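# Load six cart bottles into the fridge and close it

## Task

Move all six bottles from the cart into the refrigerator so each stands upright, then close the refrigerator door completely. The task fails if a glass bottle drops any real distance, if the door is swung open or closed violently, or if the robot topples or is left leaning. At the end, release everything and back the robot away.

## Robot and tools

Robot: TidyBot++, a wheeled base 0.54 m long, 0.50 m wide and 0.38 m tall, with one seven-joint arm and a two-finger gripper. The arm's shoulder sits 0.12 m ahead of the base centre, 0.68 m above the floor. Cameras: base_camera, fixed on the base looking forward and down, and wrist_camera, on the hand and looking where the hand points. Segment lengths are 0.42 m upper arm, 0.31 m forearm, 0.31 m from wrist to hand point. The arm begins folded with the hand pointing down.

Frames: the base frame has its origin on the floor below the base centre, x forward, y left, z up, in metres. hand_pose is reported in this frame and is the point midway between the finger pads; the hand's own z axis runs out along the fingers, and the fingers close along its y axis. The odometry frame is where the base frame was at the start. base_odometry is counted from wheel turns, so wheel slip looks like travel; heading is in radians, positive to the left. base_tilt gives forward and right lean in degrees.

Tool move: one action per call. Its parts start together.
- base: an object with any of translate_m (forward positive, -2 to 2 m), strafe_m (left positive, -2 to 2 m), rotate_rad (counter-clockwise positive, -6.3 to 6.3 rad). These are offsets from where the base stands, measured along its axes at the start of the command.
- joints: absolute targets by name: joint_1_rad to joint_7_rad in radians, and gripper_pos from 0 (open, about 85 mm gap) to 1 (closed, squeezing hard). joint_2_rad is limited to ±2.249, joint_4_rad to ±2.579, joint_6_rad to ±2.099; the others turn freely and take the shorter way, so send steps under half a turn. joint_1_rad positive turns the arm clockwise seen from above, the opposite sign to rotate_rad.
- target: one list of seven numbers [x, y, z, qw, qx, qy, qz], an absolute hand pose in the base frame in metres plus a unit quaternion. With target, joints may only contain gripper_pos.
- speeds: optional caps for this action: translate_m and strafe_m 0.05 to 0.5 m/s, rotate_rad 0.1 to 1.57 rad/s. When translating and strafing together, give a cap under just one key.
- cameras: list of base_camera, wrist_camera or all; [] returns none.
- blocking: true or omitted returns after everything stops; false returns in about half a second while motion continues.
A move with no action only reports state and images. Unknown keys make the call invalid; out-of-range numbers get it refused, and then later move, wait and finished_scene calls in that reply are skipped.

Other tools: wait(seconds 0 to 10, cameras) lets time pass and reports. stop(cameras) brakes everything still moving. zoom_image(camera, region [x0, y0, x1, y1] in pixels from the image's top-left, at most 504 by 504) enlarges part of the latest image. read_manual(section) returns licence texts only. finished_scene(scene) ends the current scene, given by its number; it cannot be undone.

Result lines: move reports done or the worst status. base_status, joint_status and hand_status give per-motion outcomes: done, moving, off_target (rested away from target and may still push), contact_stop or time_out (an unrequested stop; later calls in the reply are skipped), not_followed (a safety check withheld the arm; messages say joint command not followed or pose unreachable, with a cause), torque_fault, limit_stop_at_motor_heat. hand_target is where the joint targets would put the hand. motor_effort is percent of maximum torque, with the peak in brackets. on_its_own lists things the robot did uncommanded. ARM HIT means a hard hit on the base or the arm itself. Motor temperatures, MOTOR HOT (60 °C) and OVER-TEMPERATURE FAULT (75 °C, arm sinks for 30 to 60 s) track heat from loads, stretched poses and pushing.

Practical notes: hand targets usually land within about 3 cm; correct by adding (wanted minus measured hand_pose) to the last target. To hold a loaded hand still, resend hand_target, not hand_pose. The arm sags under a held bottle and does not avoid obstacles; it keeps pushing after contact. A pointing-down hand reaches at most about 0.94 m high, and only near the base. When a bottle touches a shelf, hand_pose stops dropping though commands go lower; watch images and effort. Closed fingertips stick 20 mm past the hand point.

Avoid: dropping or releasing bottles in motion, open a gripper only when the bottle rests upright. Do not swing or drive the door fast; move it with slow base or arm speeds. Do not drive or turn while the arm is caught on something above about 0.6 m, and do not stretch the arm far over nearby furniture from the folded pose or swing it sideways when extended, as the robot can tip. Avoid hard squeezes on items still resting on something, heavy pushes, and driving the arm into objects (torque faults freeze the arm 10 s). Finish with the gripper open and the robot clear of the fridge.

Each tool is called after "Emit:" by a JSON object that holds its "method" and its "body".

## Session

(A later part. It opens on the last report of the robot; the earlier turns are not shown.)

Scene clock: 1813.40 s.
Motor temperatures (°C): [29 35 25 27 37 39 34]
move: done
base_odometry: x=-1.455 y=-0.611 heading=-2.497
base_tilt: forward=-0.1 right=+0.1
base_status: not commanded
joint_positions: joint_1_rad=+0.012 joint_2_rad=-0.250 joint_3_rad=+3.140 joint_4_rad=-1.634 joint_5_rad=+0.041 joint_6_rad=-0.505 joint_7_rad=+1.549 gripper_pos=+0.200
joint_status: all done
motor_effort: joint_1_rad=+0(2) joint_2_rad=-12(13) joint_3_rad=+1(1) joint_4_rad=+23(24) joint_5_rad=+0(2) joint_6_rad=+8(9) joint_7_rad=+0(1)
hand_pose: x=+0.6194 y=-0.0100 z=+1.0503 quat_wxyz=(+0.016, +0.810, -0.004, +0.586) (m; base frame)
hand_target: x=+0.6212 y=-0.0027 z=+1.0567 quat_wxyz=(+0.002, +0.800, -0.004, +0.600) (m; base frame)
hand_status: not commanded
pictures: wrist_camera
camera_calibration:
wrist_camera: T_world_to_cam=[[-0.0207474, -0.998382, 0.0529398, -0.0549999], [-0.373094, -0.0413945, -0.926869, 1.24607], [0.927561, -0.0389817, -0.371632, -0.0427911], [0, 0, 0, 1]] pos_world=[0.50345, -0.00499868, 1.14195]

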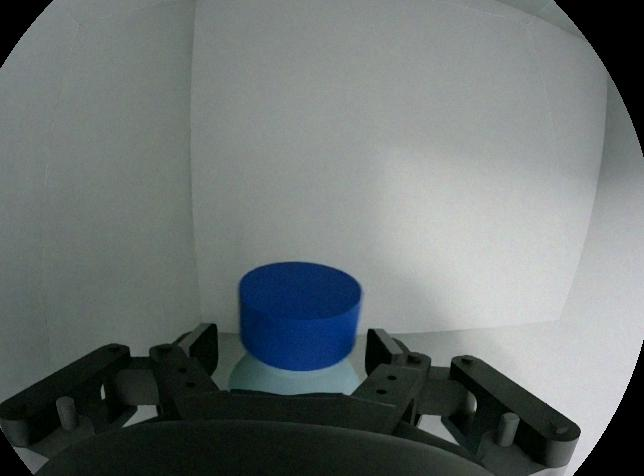

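Emit:
{"method": "move", "body": {"base": {"translate_m": -0.13}, "speeds": {"translate_m": 0.12}, "cameras": ["wrist_camera"]}}

Scene clock: 1823.93 s.
Motor temperatures (°C): [29 35 25 27 37 39 34]
move: done
base_odometry: x=-1.351 y=-0.534 heading=-2.498
base_tilt: forward=-0.1 right=+0.1
base_status: done
joint_positions: joint_1_rad=+0.012 joint_2_rad=-0.253 joint_3_rad=+3.140 joint_4_rad=-1.634 joint_5_rad=+0.041 joint_6_rad=-0.505 joint_7_rad=+1.549 gripper_pos=+0.200
joint_status: not commanded
motor_effort: joint_1_rad=+1(1) joint_2_rad=-12(17) joint_3_rad=+1(1) joint_4_rad=+23(24) joint_5_rad=+0(1) joint_6_rad=+8(9) joint_7_rad=+0(0)
hand_pose: x=+0.6183 y=-0.0100 z=+1.0516 quat_wxyz=(+0.016, +0.810, -0.004, +0.587) (m; base frame)
hand_target: x=+0.6212 y=-0.0027 z=+1.0567 quat_wxyz=(+0.002, +0.800, -0.004, +0.600) (m; base frame)
hand_status: not commanded
pictures: wrist_camera
camera_calibration:
wrist_camera: T_world_to_cam=[[-0.020889, -0.99838, 0.0529155, -0.0549662], [-0.370614, -0.0414236, -0.927863, 1.2464], [0.928552, -0.0389934, -0.369149, -0.0445321], [0, 0, 0, 1]] pos_world=[0.502135, -0.00498335, 1.14295]

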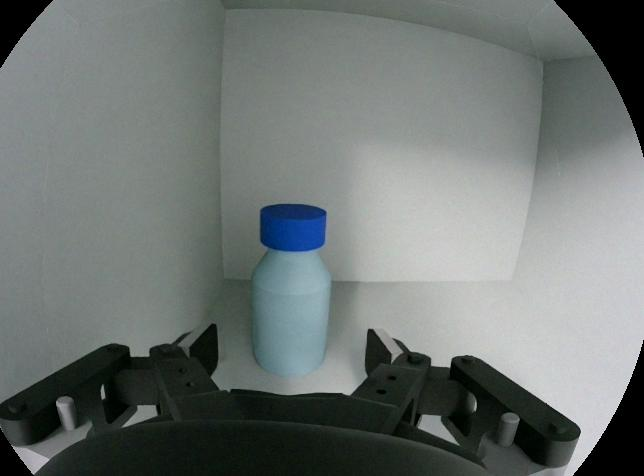

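Emit:
{"method": "move", "body": {"base": {"translate_m": -0.76}, "joints": {"joint_1_rad": 0.01, "joint_2_rad": -0.235, "joint_3_rad": 3.14, "joint_4_rad": -1.377, "joint_5_rad": 0.0, "joint_6_rad": -0.77, "joint_7_rad": 1.57}, "speeds": {"translate_m": 0.45}, "cameras": ["wrist_camera"]}}

Emit:
{"method": "move", "body": {"base": {"translate_m": -0.853, "strafe_m": -0.9, "rotate_rad": -0.644}, "joints": {"joint_1_rad": 0.01, "joint_2_rad": 0.19, "joint_3_rad": 3.14, "joint_4_rad": -1.63, "joint_5_rad": 0.0, "joint_6_rad": -0.08, "joint_7_rad": 1.57, "gripper_pos": 0.2}, "speeds": {"rotate_rad": 0.4}, "cameras": []}}

Emit:
{"method": "move", "body": {"joints": {"joint_4_rad": -1.576}}}

Scene clock: 1874.77 s.
Motor temperatures (°C): [29 35 25 27 37 39 34]
move: done
base_odometry: x=-0.743 y=-0.077 heading=-2.498
base_tilt: forward=-0.1 right=+0.1
base_status: done
joint_positions: joint_1_rad=+0.012 joint_2_rad=-0.242 joint_3_rad=+3.140 joint_4_rad=-1.385 joint_5_rad=+0.041 joint_6_rad=-0.698 joint_7_rad=+1.549 gripper_pos=+0.200
joint_status: all done
motor_effort: joint_1_rad=+0(1) joint_2_rad=-11(17) joint_3_rad=+1(2) joint_4_rad=+21(25) joint_5_rad=+0(1) joint_6_rad=+8(10) joint_7_rad=+0(1)
hand_pose: x=+0.6039 y=-0.0119 z=+1.1380 quat_wxyz=(+0.017, +0.796, -0.008, +0.606) (m; base frame)
hand_target: x=+0.6003 y=-0.0026 z=+1.1175 quat_wxyz=(+0.002, +0.817, -0.004, +0.577) (m; base frame)
hand_status: not commanded
pictures: wrist_camera
camera_calibration:
wrist_camera: T_world_to_cam=[[-0.0308597, -0.998284, 0.049761, -0.0521002], [-0.327208, -0.0369517, -0.94423, 1.31367], [0.944448, -0.0454209, -0.325506, -0.0586737], [0, 0, 0, 1]] pos_world=[0.483649, -0.00613359, 1.2239]

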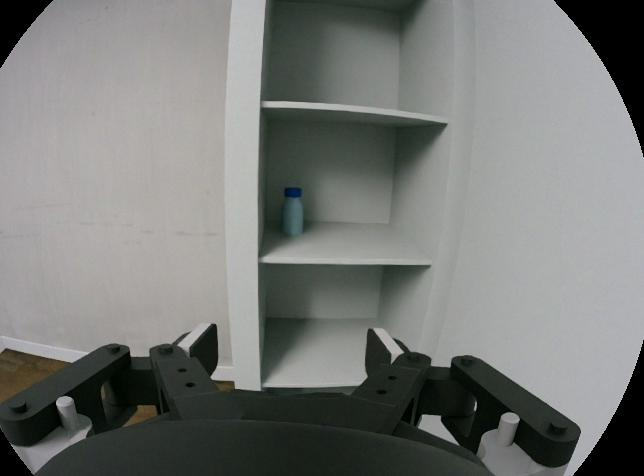

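Scene clock: 1878.60 s.
Motor temperatures (°C): [29 35 25 27 37 39 34]
move: done
base_odometry: x=-0.601 y=+1.155 heading=+3.141
base_tilt: forward=-0.1 right=+0.2
base_status: done
joint_positions: joint_1_rad=+0.014 joint_2_rad=+0.196 joint_3_rad=+3.142 joint_4_rad=-1.619 joint_5_rad=+0.041 joint_6_rad=-0.141 joint_7_rad=+1.549 gripper_pos=+0.200
joint_status: all done
motor_effort: joint_1_rad=+0(3) joint_2_rad=-27(33) joint_3_rad=+0(4) joint_4_rad=+22(26) joint_5_rad=+0(1) joint_6_rad=+9(9) joint_7_rad=+0(1)
hand_pose: x=+0.7944 y=-0.0102 z=+0.9014 quat_wxyz=(+0.012, +0.829, +0.000, +0.559) (m; base frame)
hand_target: x=+0.7977 y=-0.0044 z=+0.9168 quat_wxyz=(+0.002, +0.813, -0.004, +0.582) (m; base frame)
hand_status: not commanded
pictures: none
No camera images: "cameras" was empty.

Scene clock: 1879.37 s.
Motor temperatures (°C): [29 35 25 27 37 39 34]
move: done
base_odometry: x=-0.601 y=+1.155 heading=+3.141
base_tilt: forward=-0.1 right=+0.1
base_status: not commanded
joint_positions: joint_1_rad=+0.014 joint_2_rad=+0.196 joint_3_rad=+3.142 joint_4_rad=-1.579 joint_5_rad=+0.041 joint_6_rad=-0.136 joint_7_rad=+1.549 gripper_pos=+0.200
joint_status: all done
motor_effort: joint_1_rad=+0(1) joint_2_rad=-28(29) joint_3_rad=+1(1) joint_4_rad=+23(24) joint_5_rad=+0(1) joint_6_rad=+8(9) joint_7_rad=+0(0)
hand_pose: x=+0.8023 y=-0.0102 z=+0.9272 quat_wxyz=(+0.012, +0.816, +0.000, +0.577) (m; base frame)
hand_target: x=+0.8064 y=-0.0045 z=+0.9495 quat_wxyz=(+0.002, +0.797, -0.004, +0.603) (m; base frame)
hand_status: not commanded
pictures: base_camera, wrist_camera
camera_calibration:
wrist_camera: T_world_to_cam=[[-0.00842759, -0.998576, 0.0526753, -0.0545555], [-0.391808, -0.0451677, -0.918938, 1.20785], [0.920008, -0.028383, -0.390869, -0.234215], [0, 0, 0, 1]] pos_world=[0.688267, -0.00656974, 1.02127]

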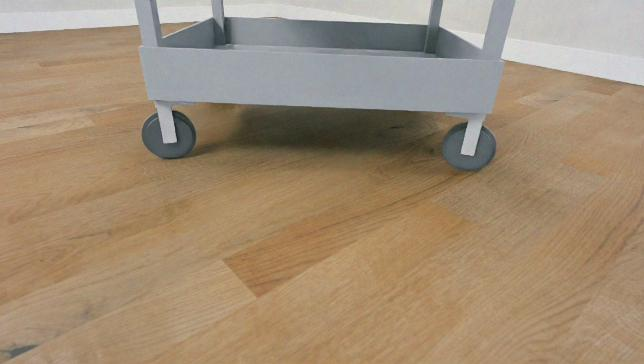

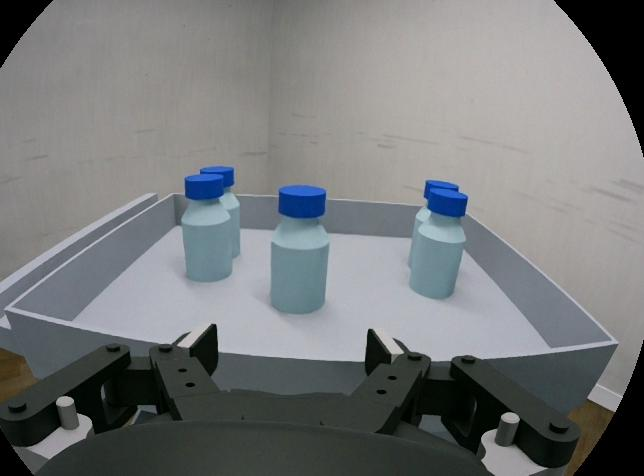

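Emit:
{"method": "move", "body": {"base": {"translate_m": 0.232, "strafe_m": -0.008}, "speeds": {"translate_m": 0.15}, "cameras": ["wrist_camera"]}}

Scene clock: 1898.17 s.
Motor temperatures (°C): [29 35 25 27 37 39 34]
move: done
base_odometry: x=-0.833 y=+1.163 heading=+3.140
base_tilt: forward=-0.2 right=+0.2
base_status: done
joint_positions: joint_1_rad=+0.014 joint_2_rad=+0.196 joint_3_rad=+3.142 joint_4_rad=-1.579 joint_5_rad=+0.041 joint_6_rad=-0.135 joint_7_rad=+1.549 gripper_pos=+0.200
joint_status: not commanded
motor_effort: joint_1_rad=+0(1) joint_2_rad=-28(31) joint_3_rad=+0(1) joint_4_rad=+23(24) joint_5_rad=+0(1) joint_6_rad=+8(9) joint_7_rad=+0(0)
hand_pose: x=+0.8023 y=-0.0102 z=+0.9276 quat_wxyz=(+0.012, +0.816, +0.000, +0.578) (m; base frame)
hand_target: x=+0.8064 y=-0.0045 z=+0.9495 quat_wxyz=(+0.002, +0.797, -0.004, +0.603) (m; base frame)
hand_status: not commanded
pictures: wrist_camera
camera_calibration:
wrist_camera: T_world_to_cam=[[-0.00845035, -0.998576, 0.0526754, -0.0545496], [-0.390978, -0.0451845, -0.91929, 1.20786], [0.920361, -0.0283632, -0.390039, -0.235112], [0, 0, 0, 1]] pos_world=[0.688173, -0.00656394, 1.02154]

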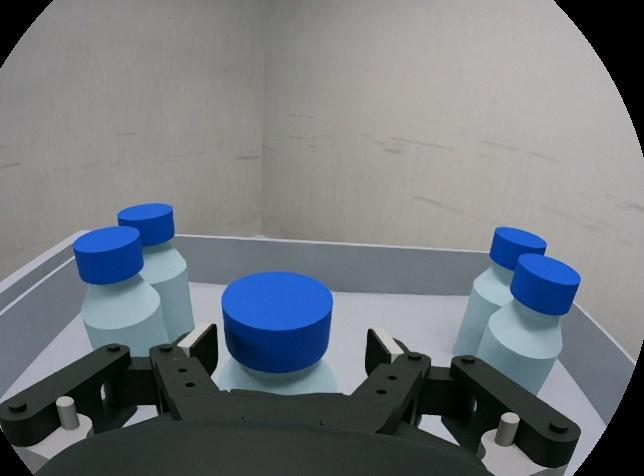

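Emit:
{"method": "move", "body": {"base": {"translate_m": 0.015, "strafe_m": 0.006}, "speeds": {"translate_m": 0.1}, "cameras": ["wrist_camera"]}}

Emit:
{"method": "move", "body": {"joints": {"gripper_pos": 0.75}, "cameras": ["wrist_camera"]}}

Scene clock: 1908.43 s.
Motor temperatures (°C): [29 35 25 27 37 39 34]
move: done
base_odometry: x=-0.848 y=+1.157 heading=+3.140
base_tilt: forward=-0.2 right=+0.1
base_status: done
joint_positions: joint_1_rad=+0.013 joint_2_rad=+0.198 joint_3_rad=+3.142 joint_4_rad=-1.578 joint_5_rad=+0.041 joint_6_rad=-0.135 joint_7_rad=+1.549 gripper_pos=+0.200
joint_status: not commanded
motor_effort: joint_1_rad=+0(3) joint_2_rad=-28(31) joint_3_rad=+0(2) joint_4_rad=+23(23) joint_5_rad=+0(1) joint_6_rad=+8(9) joint_7_rad=+0(0)
hand_pose: x=+0.8030 y=-0.0094 z=+0.9262 quat_wxyz=(+0.012, +0.817, +0.001, +0.577) (m; base frame)
hand_target: x=+0.8064 y=-0.0045 z=+0.9495 quat_wxyz=(+0.002, +0.797, -0.004, +0.603) (m; base frame)
hand_status: not commanded
pictures: wrist_camera
camera_calibration:
wrist_camera: T_world_to_cam=[[-0.007168, -0.998586, 0.0526688, -0.0546949], [-0.392504, -0.0456335, -0.918618, 1.2075], [0.919723, -0.0272573, -0.391622, -0.234232], [0, 0, 0, 1]] pos_world=[0.688985, -0.00589959, 1.02038]

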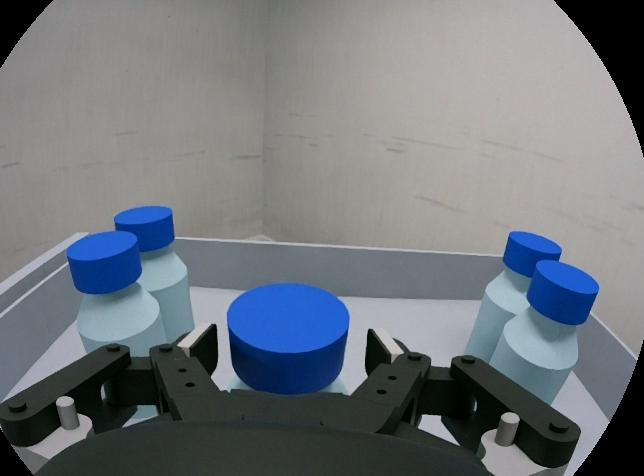

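Scene clock: 1909.27 s.
Motor temperatures (°C): [29 35 25 27 37 39 34]
move: off_target
base_odometry: x=-0.848 y=+1.157 heading=+3.140
base_tilt: forward=-0.1 right=+0.2
base_status: not commanded
joint_positions: joint_1_rad=+0.012 joint_2_rad=+0.198 joint_3_rad=+3.142 joint_4_rad=-1.578 joint_5_rad=+0.041 joint_6_rad=-0.133 joint_7_rad=+1.549 gripper_pos=+0.447
joint_status: gripper_pos off_target (ended at +0.447, target +0.750)
motor_effort: joint_1_rad=+0(1) joint_2_rad=-27(28) joint_3_rad=+0(2) joint_4_rad=+24(24) joint_5_rad=+0(1) joint_6_rad=+10(10) joint_7_rad=+0(0)
hand_pose: x=+0.8031 y=-0.0090 z=+0.9268 quat_wxyz=(+0.011, +0.816, +0.001, +0.578) (m; base frame)
hand_target: x=+0.8064 y=-0.0045 z=+0.9495 quat_wxyz=(+0.002, +0.797, -0.004, +0.603) (m; base frame)
hand_status: not commanded
pictures: wrist_camera
camera_calibration:
wrist_camera: T_world_to_cam=[[-0.0065293, -0.998593, 0.052622, -0.0547328], [-0.39114, -0.0458801, -0.919187, 1.2075], [0.920308, -0.0265842, -0.39029, -0.235785], [0, 0, 0, 1]] pos_world=[0.688937, -0.00552391, 1.02077]

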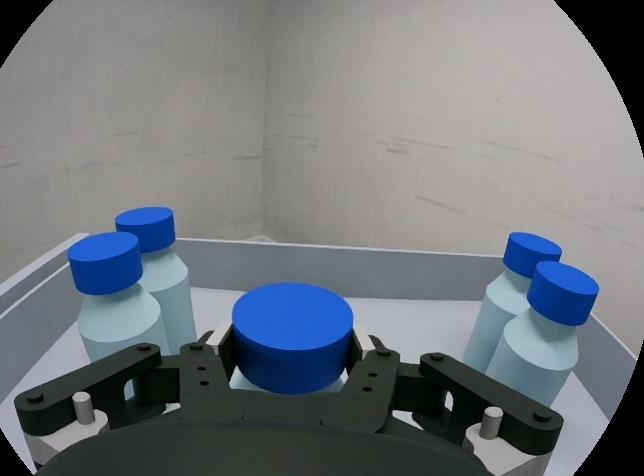

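Emit:
{"method": "move", "body": {"joints": {"joint_1_rad": 0.01, "joint_2_rad": 0.045, "joint_3_rad": 3.14, "joint_4_rad": -1.4, "joint_5_rad": 0.0, "joint_6_rad": -0.5, "joint_7_rad": 1.57}, "cameras": []}}

Emit:
{"method": "move", "body": {"base": {"translate_m": -0.4}, "joints": {"joint_1_rad": 0.01, "joint_2_rad": -0.235, "joint_3_rad": 3.14, "joint_4_rad": -1.377, "joint_5_rad": 0.0, "joint_6_rad": -0.77, "joint_7_rad": 1.57}, "speeds": {"translate_m": 0.3}, "cameras": ["wrist_camera"]}}

Emit:
{"method": "move", "body": {"base": {"translate_m": 0.245, "strafe_m": 1.084, "rotate_rad": 0.645}, "speeds": {"translate_m": 0.45, "rotate_rad": 0.4}}}

Scene clock: 1926.97 s.
Motor temperatures (°C): [29 35 25 27 37 39 34]
move: done
base_odometry: x=-0.848 y=+1.157 heading=+3.140
base_tilt: forward=-0.2 right=+0.2
base_status: not commanded
joint_positions: joint_1_rad=+0.012 joint_2_rad=+0.079 joint_3_rad=+3.142 joint_4_rad=-1.427 joint_5_rad=+0.041 joint_6_rad=-0.451 joint_7_rad=+1.549 gripper_pos=+0.447
joint_status: all done
motor_effort: joint_1_rad=+0(1) joint_2_rad=-29(36) joint_3_rad=+1(2) joint_4_rad=+28(30) joint_5_rad=+0(2) joint_6_rad=+12(13) joint_7_rad=+0(1)
hand_pose: x=+0.7540 y=-0.0122 z=+1.0049 quat_wxyz=(+0.015, +0.829, -0.004, +0.558) (m; base frame)
hand_target: x=+0.7395 y=-0.0039 z=+1.0278 quat_wxyz=(+0.002, +0.826, -0.004, +0.563) (m; base frame)
hand_status: not commanded
pictures: none
No camera images: "cameras" was empty.

Scene clock: 1929.27 s.
Motor temperatures (°C): [29 35 25 27 37 39 34]
move: done
base_odometry: x=-0.448 y=+1.157 heading=+3.140
base_tilt: forward=-0.2 right=+0.1
base_status: done
joint_positions: joint_1_rad=+0.012 joint_2_rad=-0.219 joint_3_rad=+3.142 joint_4_rad=-1.399 joint_5_rad=+0.041 joint_6_rad=-0.721 joint_7_rad=+1.549 gripper_pos=+0.447
joint_status: all done
motor_effort: joint_1_rad=+0(2) joint_2_rad=-15(34) joint_3_rad=+1(2) joint_4_rad=+27(30) joint_5_rad=+0(1) joint_6_rad=+12(13) joint_7_rad=+0(1)
hand_pose: x=+0.6126 y=-0.0135 z=+1.1111 quat_wxyz=(+0.017, +0.814, -0.009, +0.581) (m; base frame)
hand_target: x=+0.6003 y=-0.0026 z=+1.1176 quat_wxyz=(+0.002, +0.817, -0.004, +0.577) (m; base frame)
hand_status: not commanded
pictures: wrist_camera
camera_calibration:
wrist_camera: T_world_to_cam=[[-0.030927, -0.998264, 0.050133, -0.0524795], [-0.384395, -0.0344206, -0.922527, 1.30201], [0.92265, -0.0478018, -0.382663, 0.00112568], [0, 0, 0, 1]] pos_world=[0.497823, -0.00751874, 1.2042]

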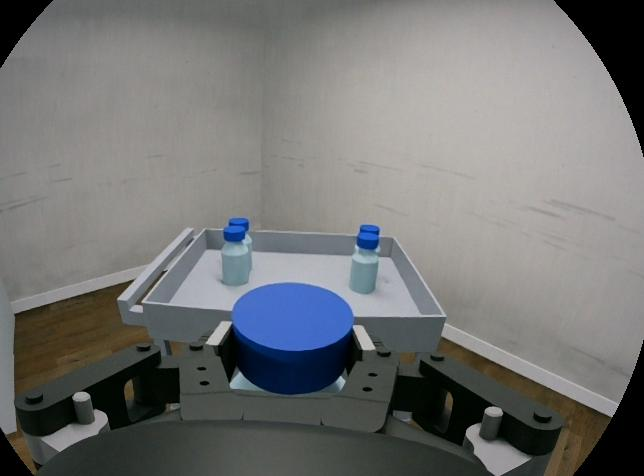

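Scene clock: 1933.00 s.
Motor temperatures (°C): [29 35 25 27 37 39 34]
move: done
base_odometry: x=-0.694 y=+0.073 heading=-2.498
base_tilt: forward=-0.1 right=+0.2
base_status: done
joint_positions: joint_1_rad=+0.012 joint_2_rad=-0.216 joint_3_rad=+3.140 joint_4_rad=-1.399 joint_5_rad=+0.041 joint_6_rad=-0.722 joint_7_rad=+1.549 gripper_pos=+0.447
joint_status: not commanded
motor_effort: joint_1_rad=+0(4) joint_2_rad=-16(19) joint_3_rad=+1(4) joint_4_rad=+27(27) joint_5_rad=+0(2) joint_6_rad=+12(13) joint_7_rad=+0(0)
hand_pose: x=+0.6136 y=-0.0118 z=+1.1098 quat_wxyz=(+0.017, +0.815, -0.008, +0.580) (m; base frame)
hand_target: x=+0.6003 y=-0.0026 z=+1.1176 quat_wxyz=(+0.002, +0.817, -0.004, +0.577) (m; base frame)
hand_status: not commanded
pictures: base_camera, wrist_camera
camera_calibration:
wrist_camera: T_world_to_cam=[[-0.0278629, -0.998325, 0.0506961, -0.0532303], [-0.387024, -0.0359864, -0.921367, 1.3015], [0.921648, -0.0452925, -0.385373, 0.00342613], [0, 0, 0, 1]] pos_world=[0.499072, -0.00614963, 1.20318]

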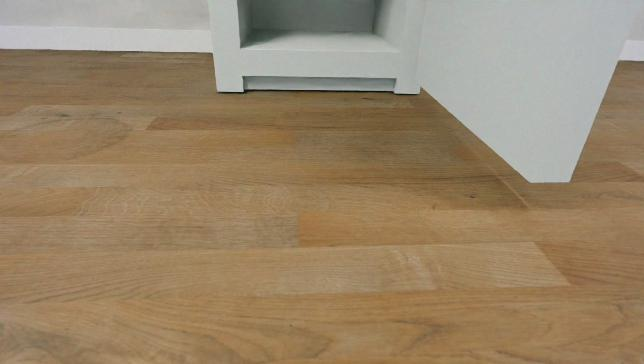

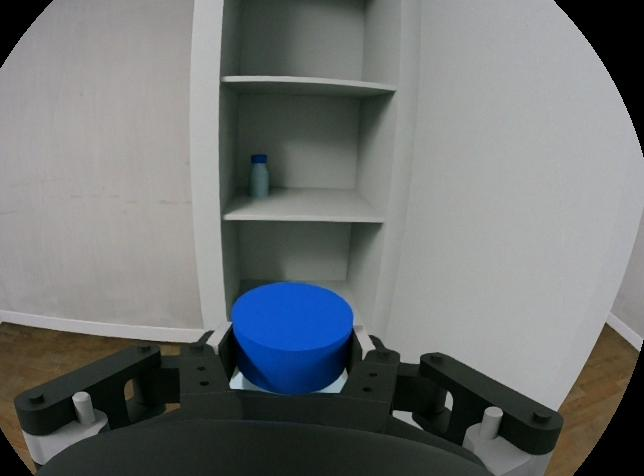

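Emit:
{"method": "move", "body": {"base": {"translate_m": 1.02, "strafe_m": 0.02}, "speeds": {"translate_m": 0.35}}}

Scene clock: 1977.77 s.
Motor temperatures (°C): [29 35 25 28 37 39 34]
move: done
base_odometry: x=-1.498 y=-0.556 heading=-2.497
base_tilt: forward=-0.1 right=+0.2
base_status: done
joint_positions: joint_1_rad=+0.012 joint_2_rad=-0.210 joint_3_rad=+3.140 joint_4_rad=-1.399 joint_5_rad=+0.041 joint_6_rad=-0.724 joint_7_rad=+1.549 gripper_pos=+0.447
joint_status: not commanded
motor_effort: joint_1_rad=+0(1) joint_2_rad=-16(20) joint_3_rad=+1(2) joint_4_rad=+27(28) joint_5_rad=+0(1) joint_6_rad=+12(13) joint_7_rad=+0(0)
hand_pose: x=+0.6163 y=-0.0119 z=+1.1058 quat_wxyz=(+0.017, +0.817, -0.008, +0.576) (m; base frame)
hand_target: x=+0.6003 y=-0.0026 z=+1.1176 quat_wxyz=(+0.002, +0.817, -0.004, +0.577) (m; base frame)
hand_status: not commanded
pictures: base_camera, wrist_camera
camera_calibration:
wrist_camera: T_world_to_cam=[[-0.0274944, -0.99833, 0.0508106, -0.05336], [-0.3952, -0.0358329, -0.917896, 1.30006], [0.918183, -0.0453173, -0.393555, 0.0106229], [0, 0, 0, 1]] pos_world=[0.502565, -0.00620441, 1.20022]

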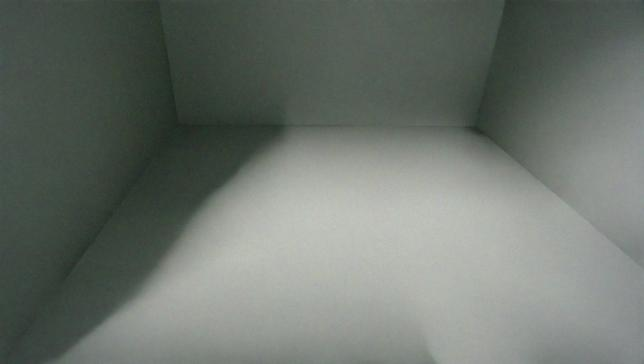

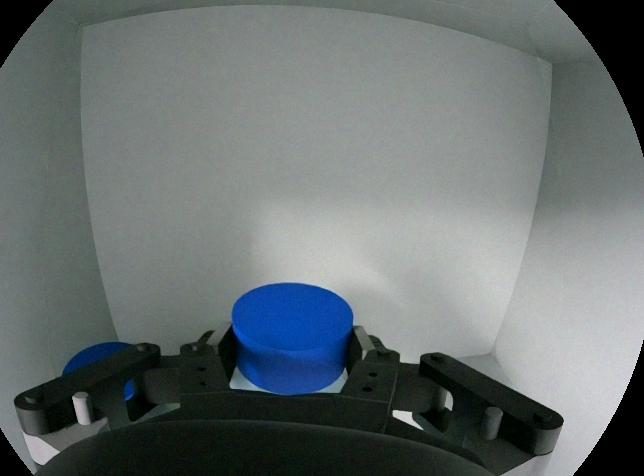

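Emit:
{"method": "move", "body": {"joints": {"joint_2_rad": -0.262, "joint_4_rad": -1.575, "joint_6_rad": -0.51}, "cameras": ["wrist_camera"]}}

Emit:
{"method": "move", "body": {"joints": {"joint_2_rad": -0.265, "joint_4_rad": -1.605, "joint_6_rad": -0.485}, "cameras": []}}

Scene clock: 2000.30 s.
Motor temperatures (°C): [29 35 25 28 37 39 34]
move: done
base_odometry: x=-1.498 y=-0.556 heading=-2.497
base_tilt: forward=-0.1 right=+0.1
base_status: not commanded
joint_positions: joint_1_rad=+0.012 joint_2_rad=-0.232 joint_3_rad=+3.140 joint_4_rad=-1.564 joint_5_rad=+0.041 joint_6_rad=-0.578 joint_7_rad=+1.549 gripper_pos=+0.447
joint_status: all done
motor_effort: joint_1_rad=-1(1) joint_2_rad=-14(17) joint_3_rad=+0(1) joint_4_rad=+24(28) joint_5_rad=-1(2) joint_6_rad=+10(12) joint_7_rad=+0(1)
hand_pose: x=+0.6210 y=-0.0104 z=+1.0623 quat_wxyz=(+0.016, +0.816, -0.005, +0.578) (m; base frame)
hand_target: x=+0.6154 y=-0.0027 z=+1.0907 quat_wxyz=(+0.003, +0.790, -0.004, +0.613) (m; base frame)
hand_status: not commanded
pictures: wrist_camera
camera_calibration:
wrist_camera: T_world_to_cam=[[-0.0219448, -0.998373, 0.0526369, -0.0549643], [-0.391781, -0.0398509, -0.919195, 1.26122], [0.919797, -0.0407937, -0.390269, -0.0152228], [0, 0, 0, 1]] pos_world=[0.506919, -0.00523486, 1.15626]

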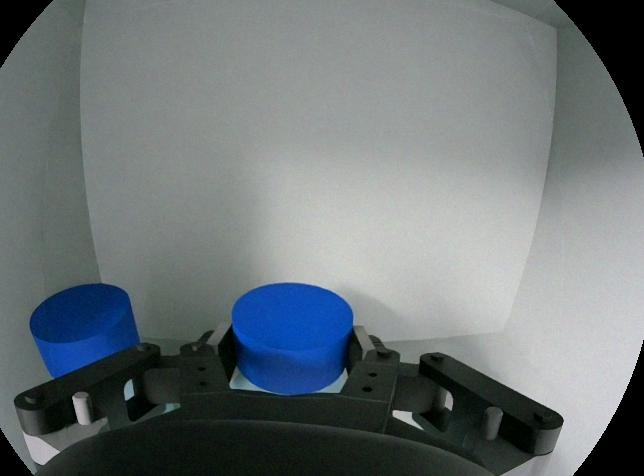

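Scene clock: 2000.93 s.
Motor temperatures (°C): [29 35 25 28 37 39 34]
move: done
base_odometry: x=-1.498 y=-0.556 heading=-2.497
base_tilt: forward=-0.2 right=+0.1
base_status: not commanded
joint_positions: joint_1_rad=+0.012 joint_2_rad=-0.242 joint_3_rad=+3.140 joint_4_rad=-1.588 joint_5_rad=+0.041 joint_6_rad=-0.545 joint_7_rad=+1.549 gripper_pos=+0.447
joint_status: all done
motor_effort: joint_1_rad=-1(2) joint_2_rad=-13(15) joint_3_rad=-1(1) joint_4_rad=+24(25) joint_5_rad=-1(2) joint_6_rad=+9(10) joint_7_rad=-1(1)
hand_pose: x=+0.6200 y=-0.0101 z=+1.0622 quat_wxyz=(+0.016, +0.811, -0.005, +0.585) (m; base frame)
hand_target: x=+0.6161 y=-0.0027 z=+1.0815 quat_wxyz=(+0.003, +0.791, -0.004, +0.612) (m; base frame)
hand_status: not commanded
pictures: none
No camera images: "cameras" was empty.

Emit:
{"method": "move", "body": {"joints": {"gripper_pos": 0.2}, "cameras": ["wrist_camera"]}}

Emit:
{"method": "move", "body": {"base": {"translate_m": -0.13}, "speeds": {"translate_m": 0.12}, "cameras": ["wrist_camera"]}}

Scene clock: 2007.10 s.
Motor temperatures (°C): [29 35 25 28 37 39 34]
move: done
base_odometry: x=-1.498 y=-0.556 heading=-2.497
base_tilt: forward=-0.1 right=+0.2
base_status: not commanded
joint_positions: joint_1_rad=+0.011 joint_2_rad=-0.242 joint_3_rad=+3.140 joint_4_rad=-1.589 joint_5_rad=+0.041 joint_6_rad=-0.542 joint_7_rad=+1.549 gripper_pos=+0.200
joint_status: all done
motor_effort: joint_1_rad=+0(2) joint_2_rad=-13(14) joint_3_rad=+1(1) joint_4_rad=+23(24) joint_5_rad=+0(2) joint_6_rad=+8(9) joint_7_rad=+0(1)
hand_pose: x=+0.6201 y=-0.0100 z=+1.0631 quat_wxyz=(+0.016, +0.810, -0.005, +0.586) (m; base frame)
hand_target: x=+0.6161 y=-0.0027 z=+1.0815 quat_wxyz=(+0.003, +0.791, -0.004, +0.612) (m; base frame)
hand_status: not commanded
pictures: wrist_camera
camera_calibration:
wrist_camera: T_world_to_cam=[[-0.021527, -0.998376, 0.0527469, -0.0549507], [-0.372072, -0.0409691, -0.927299, 1.25804], [0.927954, -0.0395876, -0.370585, -0.0400657], [0, 0, 0, 1]] pos_world=[0.504078, -0.00490666, 1.15463]

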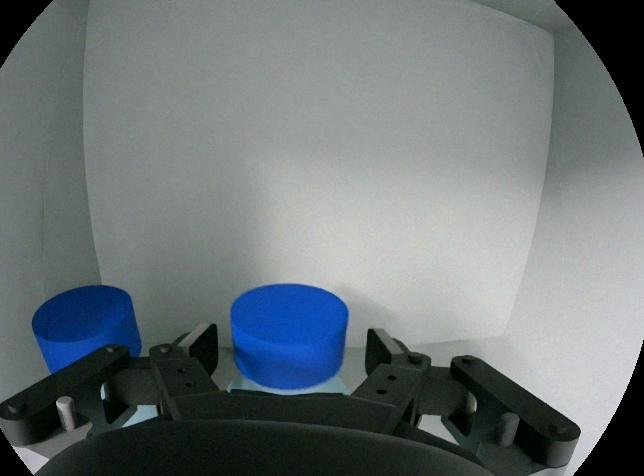

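Scene clock: 2008.77 s.
Motor temperatures (°C): [29 35 25 28 37 39 34]
move: done
base_odometry: x=-1.394 y=-0.478 heading=-2.497
base_tilt: forward=-0.2 right=+0.2
base_status: done
joint_positions: joint_1_rad=+0.011 joint_2_rad=-0.257 joint_3_rad=+3.140 joint_4_rad=-1.589 joint_5_rad=+0.041 joint_6_rad=-0.542 joint_7_rad=+1.549 gripper_pos=+0.200
joint_status: not commanded
motor_effort: joint_1_rad=+0(1) joint_2_rad=-11(16) joint_3_rad=+1(2) joint_4_rad=+23(24) joint_5_rad=+0(1) joint_6_rad=+8(9) joint_7_rad=+0(0)
hand_pose: x=+0.6144 y=-0.0099 z=+1.0705 quat_wxyz=(+0.016, +0.805, -0.005, +0.592) (m; base frame)
hand_target: x=+0.6161 y=-0.0027 z=+1.0815 quat_wxyz=(+0.003, +0.791, -0.004, +0.612) (m; base frame)
hand_status: not commanded
pictures: wrist_camera
camera_calibration:
wrist_camera: T_world_to_cam=[[-0.022306, -0.998367, 0.0525921, -0.0547503], [-0.357923, -0.0411436, -0.932844, 1.26007], [0.933485, -0.0396319, -0.356421, -0.050576], [0, 0, 0, 1]] pos_world=[0.496998, -0.00482159, 1.1603]

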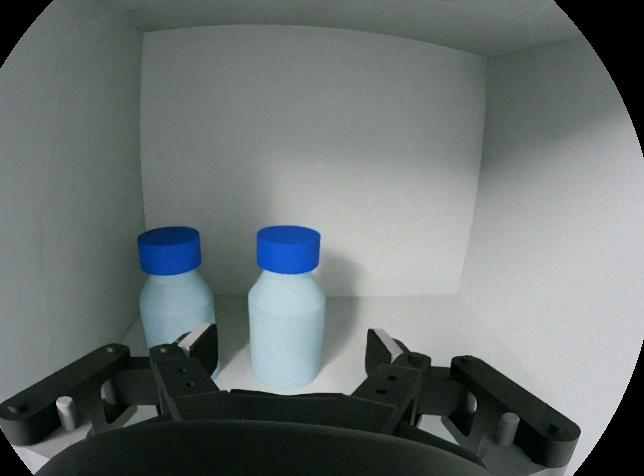

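Emit:
{"method": "move", "body": {"base": {"translate_m": -0.76}, "speeds": {"translate_m": 0.45}, "joints": {"joint_1_rad": 0.01, "joint_2_rad": -0.235, "joint_3_rad": 3.14, "joint_4_rad": -1.377, "joint_5_rad": 0, "joint_6_rad": -0.77, "joint_7_rad": 1.57}, "cameras": ["base_camera", "wrist_camera"]}}

Scene clock: 2066.23 s.
Motor temperatures (°C): [29 35 25 27 37 39 34]
move: done
base_odometry: x=-0.786 y=-0.021 heading=-2.497
base_tilt: forward=-0.2 right=+0.2
base_status: done
joint_positions: joint_1_rad=+0.011 joint_2_rad=-0.244 joint_3_rad=+3.140 joint_4_rad=-1.384 joint_5_rad=+0.041 joint_6_rad=-0.698 joint_7_rad=+1.549 gripper_pos=+0.200
joint_status: all done
motor_effort: joint_1_rad=+0(1) joint_2_rad=-11(16) joint_3_rad=+1(2) joint_4_rad=+22(25) joint_5_rad=+0(2) joint_6_rad=+8(9) joint_7_rad=+0(1)
hand_pose: x=+0.6031 y=-0.0114 z=+1.1390 quat_wxyz=(+0.017, +0.795, -0.008, +0.606) (m; base frame)
hand_target: x=+0.6003 y=-0.0025 z=+1.1175 quat_wxyz=(+0.002, +0.817, -0.004, +0.577) (m; base frame)
hand_status: not commanded
pictures: base_camera, wrist_camera
camera_calibration:
wrist_camera: T_world_to_cam=[[-0.030185, -0.9983, 0.0498635, -0.0522503], [-0.32541, -0.0373537, -0.944835, 1.31392], [0.945091, -0.0447459, -0.323729, -0.0599347], [0, 0, 0, 1]] pos_world=[0.482628, -0.00576363, 1.22464]

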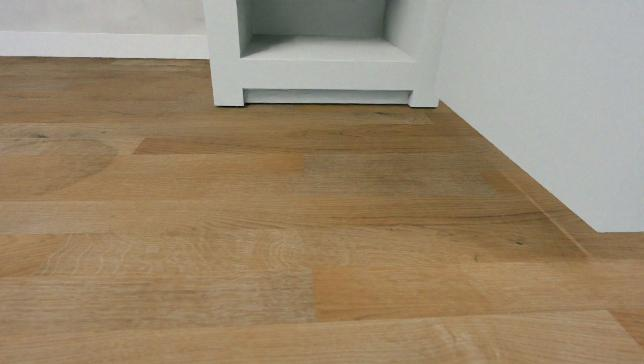

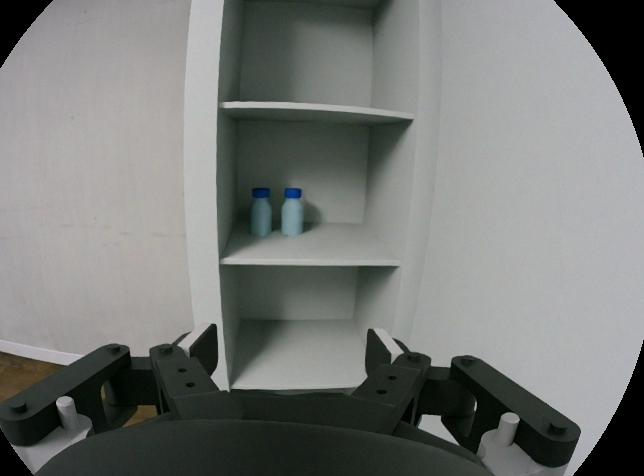

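Emit:
{"method": "move", "body": {"base": {"translate_m": -0.968, "strafe_m": -0.983, "rotate_rad": -0.645}, "speeds": {"translate_m": 0.5, "rotate_rad": 0.4}, "joints": {"joint_1_rad": 0.01, "joint_2_rad": 0.19, "joint_3_rad": 3.14, "joint_4_rad": -1.63, "joint_5_rad": 0, "joint_6_rad": -0.08, "joint_7_rad": 1.57, "gripper_pos": 0.2}, "cameras": []}}

Emit:
{"method": "move", "body": {"joints": {"joint_4_rad": -1.576}, "cameras": ["base_camera", "wrist_camera"]}}

Scene clock: 2091.97 s.
Motor temperatures (°C): [29 35 25 27 37 39 34]
move: done
base_odometry: x=-0.603 y=+1.347 heading=+3.141
base_tilt: forward=-0.2 right=+0.1
base_status: done
joint_positions: joint_1_rad=+0.014 joint_2_rad=+0.196 joint_3_rad=+3.142 joint_4_rad=-1.619 joint_5_rad=+0.041 joint_6_rad=-0.140 joint_7_rad=+1.549 gripper_pos=+0.200
joint_status: all done
motor_effort: joint_1_rad=+0(4) joint_2_rad=-27(33) joint_3_rad=+0(4) joint_4_rad=+23(25) joint_5_rad=+0(2) joint_6_rad=+8(10) joint_7_rad=+0(1)
hand_pose: x=+0.7944 y=-0.0101 z=+0.9016 quat_wxyz=(+0.012, +0.829, +0.000, +0.559) (m; base frame)
hand_target: x=+0.7977 y=-0.0044 z=+0.9169 quat_wxyz=(+0.002, +0.813, -0.004, +0.582) (m; base frame)
hand_status: not commanded
pictures: none
No camera images: "cameras" was empty.

Scene clock: 2092.73 s.
Motor temperatures (°C): [29 35 25 27 37 39 34]
move: done
base_odometry: x=-0.603 y=+1.347 heading=+3.141
base_tilt: forward=-0.2 right=+0.2
base_status: not commanded
joint_positions: joint_1_rad=+0.014 joint_2_rad=+0.196 joint_3_rad=+3.142 joint_4_rad=-1.579 joint_5_rad=+0.041 joint_6_rad=-0.136 joint_7_rad=+1.549 gripper_pos=+0.200
joint_status: all done
motor_effort: joint_1_rad=+0(1) joint_2_rad=-28(29) joint_3_rad=+1(1) joint_4_rad=+23(24) joint_5_rad=-1(1) joint_6_rad=+9(9) joint_7_rad=+0(0)
hand_pose: x=+0.8023 y=-0.0102 z=+0.9273 quat_wxyz=(+0.012, +0.816, +0.000, +0.577) (m; base frame)
hand_target: x=+0.8064 y=-0.0045 z=+0.9494 quat_wxyz=(+0.002, +0.797, -0.004, +0.603) (m; base frame)
hand_status: not commanded
pictures: base_camera, wrist_camera
camera_calibration:
wrist_camera: T_world_to_cam=[[-0.0083511, -0.998578, 0.0526534, -0.0545497], [-0.391642, -0.0451825, -0.919008, 1.20788], [0.92008, -0.028296, -0.390708, -0.234321], [0, 0, 0, 1]] pos_world=[0.688194, -0.00652759, 1.02137]

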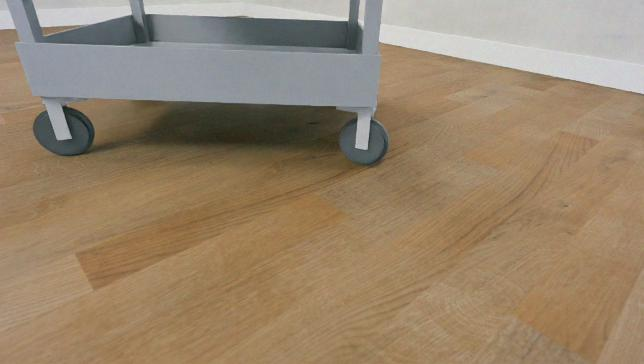

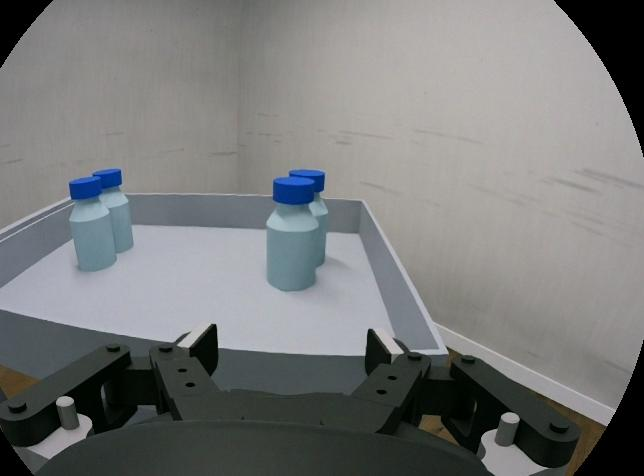

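Emit:
{"method": "zoom_image", "body": {"camera": "wrist_camera", "region": [252, 160, 352, 300]}}

Scaled by 3.600.

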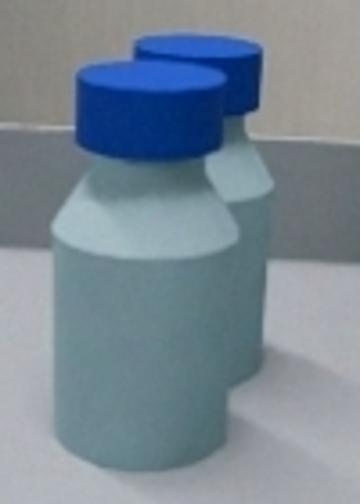

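Emit:
{"method": "move", "body": {"base": {"translate_m": 0.245, "strafe_m": -0.002}, "speeds": {"translate_m": 0.2}, "cameras": ["wrist_camera"]}}

Scene clock: 2112.77 s.
Motor temperatures (°C): [29 35 25 27 37 39 34]
move: done
base_odometry: x=-0.848 y=+1.349 heading=+3.140
base_tilt: forward=-0.2 right=+0.1
base_status: done
joint_positions: joint_1_rad=+0.014 joint_2_rad=+0.196 joint_3_rad=+3.142 joint_4_rad=-1.579 joint_5_rad=+0.041 joint_6_rad=-0.135 joint_7_rad=+1.549 gripper_pos=+0.200
joint_status: not commanded
motor_effort: joint_1_rad=+0(1) joint_2_rad=-28(31) joint_3_rad=+0(1) joint_4_rad=+23(24) joint_5_rad=+0(1) joint_6_rad=+8(9) joint_7_rad=+0(0)
hand_pose: x=+0.8023 y=-0.0102 z=+0.9277 quat_wxyz=(+0.012, +0.816, +0.000, +0.578) (m; base frame)
hand_target: x=+0.8064 y=-0.0045 z=+0.9494 quat_wxyz=(+0.002, +0.797, -0.004, +0.603) (m; base frame)
hand_status: not commanded
pictures: wrist_camera
camera_calibration:
wrist_camera: T_world_to_cam=[[-0.00836994, -0.998578, 0.0526529, -0.0545435], [-0.390836, -0.0451995, -0.91935, 1.20787], [0.920422, -0.0282736, -0.389902, -0.23524], [0, 0, 0, 1]] pos_world=[0.688142, -0.00652194, 1.02161]

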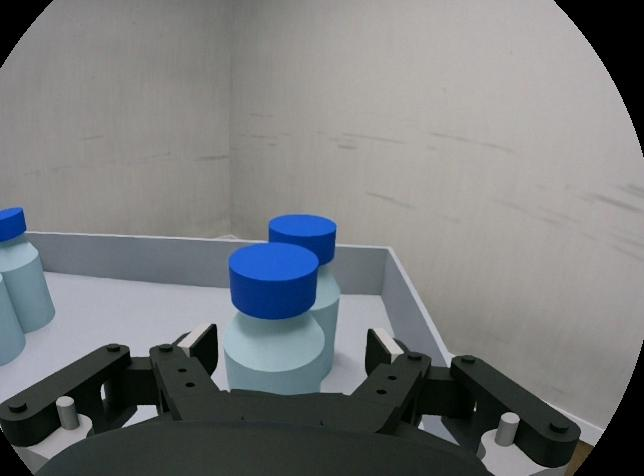

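Emit:
{"method": "move", "body": {"base": {"translate_m": 0.022, "strafe_m": 0.01}, "speeds": {"translate_m": 0.1}, "cameras": ["wrist_camera"]}}

Scene clock: 2126.43 s.
Motor temperatures (°C): [29 35 25 27 37 39 34]
move: done
base_odometry: x=-0.871 y=+1.339 heading=+3.140
base_tilt: forward=-0.2 right=+0.1
base_status: done
joint_positions: joint_1_rad=+0.012 joint_2_rad=+0.198 joint_3_rad=+3.142 joint_4_rad=-1.578 joint_5_rad=+0.041 joint_6_rad=-0.135 joint_7_rad=+1.549 gripper_pos=+0.200
joint_status: not commanded
motor_effort: joint_1_rad=+0(3) joint_2_rad=-28(31) joint_3_rad=+1(2) joint_4_rad=+22(24) joint_5_rad=+0(1) joint_6_rad=+8(9) joint_7_rad=+0(0)
hand_pose: x=+0.8030 y=-0.0093 z=+0.9261 quat_wxyz=(+0.012, +0.817, +0.001, +0.577) (m; base frame)
hand_target: x=+0.8064 y=-0.0045 z=+0.9494 quat_wxyz=(+0.002, +0.797, -0.004, +0.603) (m; base frame)
hand_status: not commanded
pictures: wrist_camera
camera_calibration:
wrist_camera: T_world_to_cam=[[-0.00689324, -0.998589, 0.0526501, -0.054715], [-0.392707, -0.045718, -0.918526, 1.20746], [0.919638, -0.0270077, -0.391838, -0.234049], [0, 0, 0, 1]] pos_world=[0.689041, -0.00575637, 1.02025]

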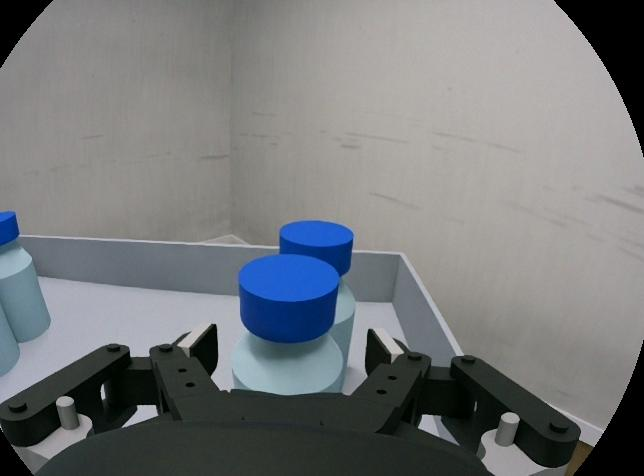

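Emit:
{"method": "move", "body": {"base": {"translate_m": 0.027, "strafe_m": 0.002}, "speeds": {"translate_m": 0.1}, "cameras": ["wrist_camera"]}}

Scene clock: 2133.30 s.
Motor temperatures (°C): [29 35 25 27 37 39 34]
move: done
base_odometry: x=-0.898 y=+1.337 heading=+3.140
base_tilt: forward=-0.1 right=+0.1
base_status: done
joint_positions: joint_1_rad=+0.012 joint_2_rad=+0.199 joint_3_rad=+3.142 joint_4_rad=-1.578 joint_5_rad=+0.041 joint_6_rad=-0.134 joint_7_rad=+1.549 gripper_pos=+0.200
joint_status: not commanded
motor_effort: joint_1_rad=+1(2) joint_2_rad=-28(30) joint_3_rad=+0(2) joint_4_rad=+23(23) joint_5_rad=+0(1) joint_6_rad=+8(9) joint_7_rad=+0(0)
hand_pose: x=+0.8033 y=-0.0093 z=+0.9255 quat_wxyz=(+0.012, +0.817, +0.001, +0.577) (m; base frame)
hand_target: x=+0.8064 y=-0.0045 z=+0.9494 quat_wxyz=(+0.002, +0.797, -0.004, +0.603) (m; base frame)
hand_status: not commanded
pictures: wrist_camera
camera_calibration:
wrist_camera: T_world_to_cam=[[-0.00687827, -0.99859, 0.0526444, -0.0547112], [-0.393265, -0.0457022, -0.918288, 1.2073], [0.919399, -0.0270194, -0.392396, -0.233796], [0, 0, 0, 1]] pos_world=[0.689364, -0.0057749, 1.01979]

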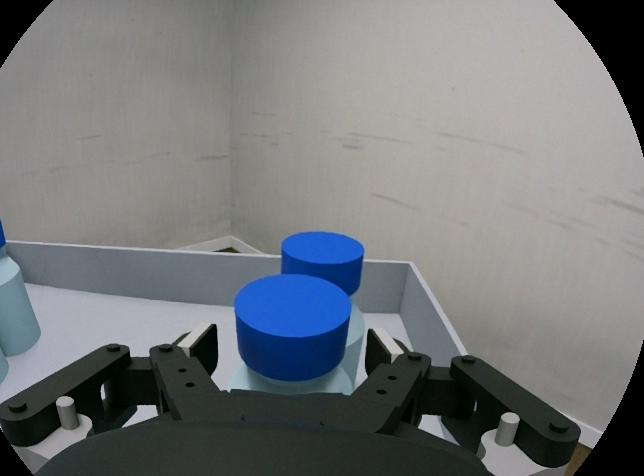

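Emit:
{"method": "move", "body": {"base": {"translate_m": 0.008}, "speeds": {"translate_m": 0.1}, "cameras": []}}

Emit:
{"method": "move", "body": {"joints": {"gripper_pos": 0.75}, "cameras": ["wrist_camera"]}}

Scene clock: 2144.33 s.
Motor temperatures (°C): [29 35 25 27 37 39 34]
move: done
base_odometry: x=-0.906 y=+1.337 heading=+3.141
base_tilt: forward=-0.2 right=+0.1
base_status: done
joint_positions: joint_1_rad=+0.012 joint_2_rad=+0.199 joint_3_rad=+3.142 joint_4_rad=-1.578 joint_5_rad=+0.041 joint_6_rad=-0.134 joint_7_rad=+1.549 gripper_pos=+0.200
joint_status: not commanded
motor_effort: joint_1_rad=+0(1) joint_2_rad=-28(32) joint_3_rad=+0(1) joint_4_rad=+23(23) joint_5_rad=-1(1) joint_6_rad=+8(9) joint_7_rad=+0(0)
hand_pose: x=+0.8032 y=-0.0093 z=+0.9259 quat_wxyz=(+0.012, +0.817, +0.001, +0.577) (m; base frame)
hand_target: x=+0.8064 y=-0.0045 z=+0.9494 quat_wxyz=(+0.002, +0.797, -0.004, +0.603) (m; base frame)
hand_status: not commanded
pictures: none
No camera images: "cameras" was empty.

Scene clock: 2145.17 s.
Motor temperatures (°C): [29 35 25 27 37 39 34]
move: off_target
base_odometry: x=-0.906 y=+1.337 heading=+3.141
base_tilt: forward=-0.2 right=+0.1
base_status: not commanded
joint_positions: joint_1_rad=+0.012 joint_2_rad=+0.199 joint_3_rad=+3.142 joint_4_rad=-1.578 joint_5_rad=+0.041 joint_6_rad=-0.133 joint_7_rad=+1.549 gripper_pos=+0.448
joint_status: gripper_pos off_target (ended at +0.448, target +0.750)
motor_effort: joint_1_rad=+1(1) joint_2_rad=-28(28) joint_3_rad=+1(1) joint_4_rad=+23(24) joint_5_rad=+0(1) joint_6_rad=+9(10) joint_7_rad=+0(1)
hand_pose: x=+0.8032 y=-0.0093 z=+0.9264 quat_wxyz=(+0.012, +0.816, +0.001, +0.577) (m; base frame)
hand_target: x=+0.8064 y=-0.0045 z=+0.9494 quat_wxyz=(+0.002, +0.797, -0.004, +0.603) (m; base frame)
hand_status: not commanded
pictures: wrist_camera
camera_calibration:
wrist_camera: T_world_to_cam=[[-0.00693558, -0.998589, 0.0526472, -0.0547009], [-0.391616, -0.0457308, -0.918992, 1.20739], [0.920103, -0.0269912, -0.390746, -0.235509], [0, 0, 0, 1]] pos_world=[0.689147, -0.00576546, 1.02044]

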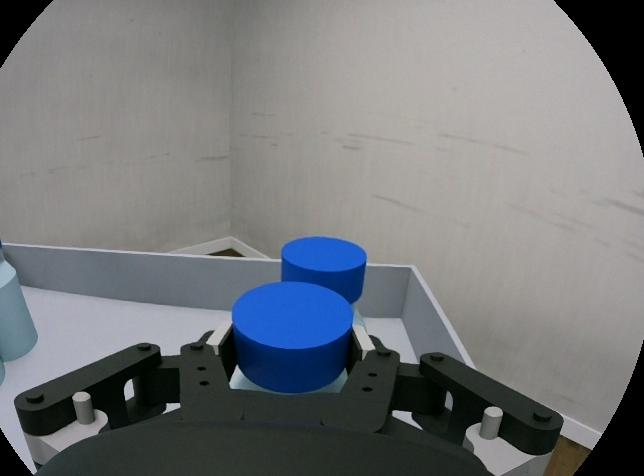

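Gripped. Lift and retreat.

Emit:
{"method": "move", "body": {"joints": {"joint_2_rad": 0.045, "joint_4_rad": -1.40, "joint_6_rad": -0.50}, "cameras": ["wrist_camera"]}}

Scene clock: 2150.77 s.
Motor temperatures (°C): [29 35 25 27 37 39 34]
move: done
base_odometry: x=-0.906 y=+1.337 heading=+3.141
base_tilt: forward=-0.1 right=+0.1
base_status: not commanded
joint_positions: joint_1_rad=+0.012 joint_2_rad=+0.079 joint_3_rad=+3.142 joint_4_rad=-1.427 joint_5_rad=+0.041 joint_6_rad=-0.452 joint_7_rad=+1.549 gripper_pos=+0.448
joint_status: all done
motor_effort: joint_1_rad=+0(1) joint_2_rad=-29(37) joint_3_rad=+1(2) joint_4_rad=+28(30) joint_5_rad=+0(1) joint_6_rad=+12(13) joint_7_rad=+0(1)
hand_pose: x=+0.7541 y=-0.0126 z=+1.0043 quat_wxyz=(+0.015, +0.830, -0.004, +0.558) (m; base frame)
hand_target: x=+0.7395 y=-0.0039 z=+1.0278 quat_wxyz=(+0.002, +0.826, -0.004, +0.563) (m; base frame)
hand_status: not commanded
pictures: wrist_camera
camera_calibration:
wrist_camera: T_world_to_cam=[[-0.017537, -0.998416, 0.0534635, -0.0552575], [-0.435101, -0.0405226, -0.899469, 1.27286], [0.900211, -0.039036, -0.433701, -0.10199], [0, 0, 0, 1]] pos_world=[0.644664, -0.00757192, 1.10362]

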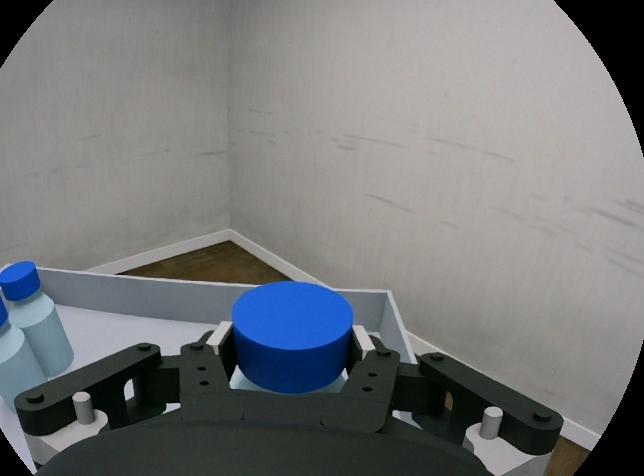

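Emit:
{"method": "move", "body": {"base": {"translate_m": -0.40}, "speeds": {"translate_m": 0.3}, "joints": {"joint_1_rad": 0.01, "joint_2_rad": -0.235, "joint_4_rad": -1.377, "joint_6_rad": -0.77}, "cameras": ["wrist_camera"]}}

Emit:
{"method": "move", "body": {"base": {"translate_m": 0.205, "strafe_m": 1.239, "rotate_rad": 0.645}, "speeds": {"translate_m": 0.45, "rotate_rad": 0.4}, "cameras": ["base_camera", "wrist_camera"]}}

Scene clock: 2219.97 s.
Motor temperatures (°C): [29 36 25 28 37 39 34]
move: done
base_odometry: x=-0.505 y=+1.336 heading=+3.141
base_tilt: forward=-0.1 right=+0.2
base_status: done
joint_positions: joint_1_rad=+0.012 joint_2_rad=-0.217 joint_3_rad=+3.142 joint_4_rad=-1.402 joint_5_rad=+0.041 joint_6_rad=-0.721 joint_7_rad=+1.549 gripper_pos=+0.448
joint_status: all done
motor_effort: joint_1_rad=+0(2) joint_2_rad=-16(35) joint_3_rad=+1(2) joint_4_rad=+27(30) joint_5_rad=+0(1) joint_6_rad=+12(13) joint_7_rad=+0(0)
hand_pose: x=+0.6132 y=-0.0134 z=+1.1089 quat_wxyz=(+0.017, +0.815, -0.009, +0.579) (m; base frame)
hand_target: x=+0.6003 y=-0.0025 z=+1.1175 quat_wxyz=(+0.002, +0.817, -0.004, +0.577) (m; base frame)
hand_status: not commanded
pictures: wrist_camera
camera_calibration:
wrist_camera: T_world_to_cam=[[-0.0305771, -0.99827, 0.0502268, -0.0525932], [-0.388155, -0.0344474, -0.92095, 1.30069], [0.921087, -0.0476558, -0.38643, 0.00485142], [0, 0, 0, 1]] pos_world=[0.498794, -0.00746557, 1.20239]

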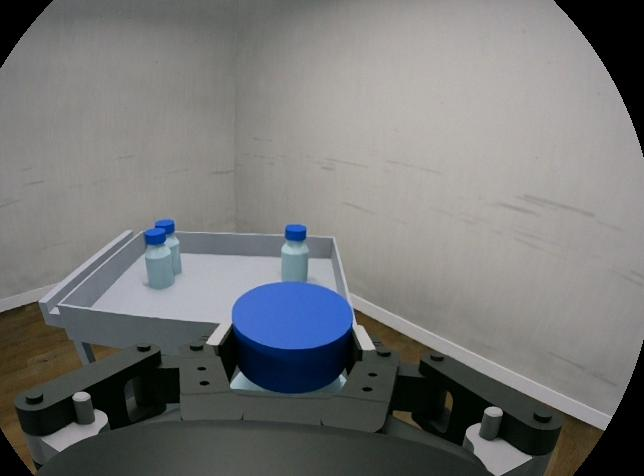

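Scene clock: 2224.00 s.
Motor temperatures (°C): [29 36 25 28 37 39 34]
move: done
base_odometry: x=-0.712 y=+0.097 heading=-2.497
base_tilt: forward=-0.1 right=+0.1
base_status: done
joint_positions: joint_1_rad=+0.011 joint_2_rad=-0.216 joint_3_rad=+3.140 joint_4_rad=-1.402 joint_5_rad=+0.041 joint_6_rad=-0.722 joint_7_rad=+1.549 gripper_pos=+0.448
joint_status: not commanded
motor_effort: joint_1_rad=+0(3) joint_2_rad=-17(19) joint_3_rad=+1(4) joint_4_rad=+27(27) joint_5_rad=+0(2) joint_6_rad=+12(13) joint_7_rad=+0(1)
hand_pose: x=+0.6138 y=-0.0118 z=+1.1079 quat_wxyz=(+0.017, +0.816, -0.008, +0.578) (m; base frame)
hand_target: x=+0.6003 y=-0.0025 z=+1.1175 quat_wxyz=(+0.002, +0.817, -0.004, +0.577) (m; base frame)
hand_status: not commanded
pictures: base_camera, wrist_camera
camera_calibration:
wrist_camera: T_world_to_cam=[[-0.0275847, -0.998329, 0.0507724, -0.0533239], [-0.390082, -0.0360143, -0.920076, 1.3003], [0.920367, -0.0451854, -0.388437, 0.00670657], [0, 0, 0, 1]] pos_world=[0.499579, -0.00610248, 1.20168]

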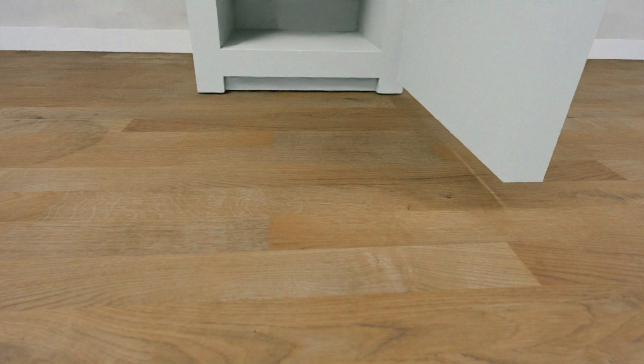

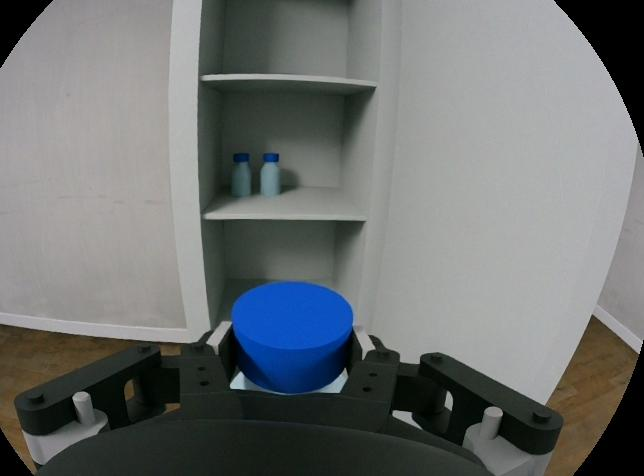

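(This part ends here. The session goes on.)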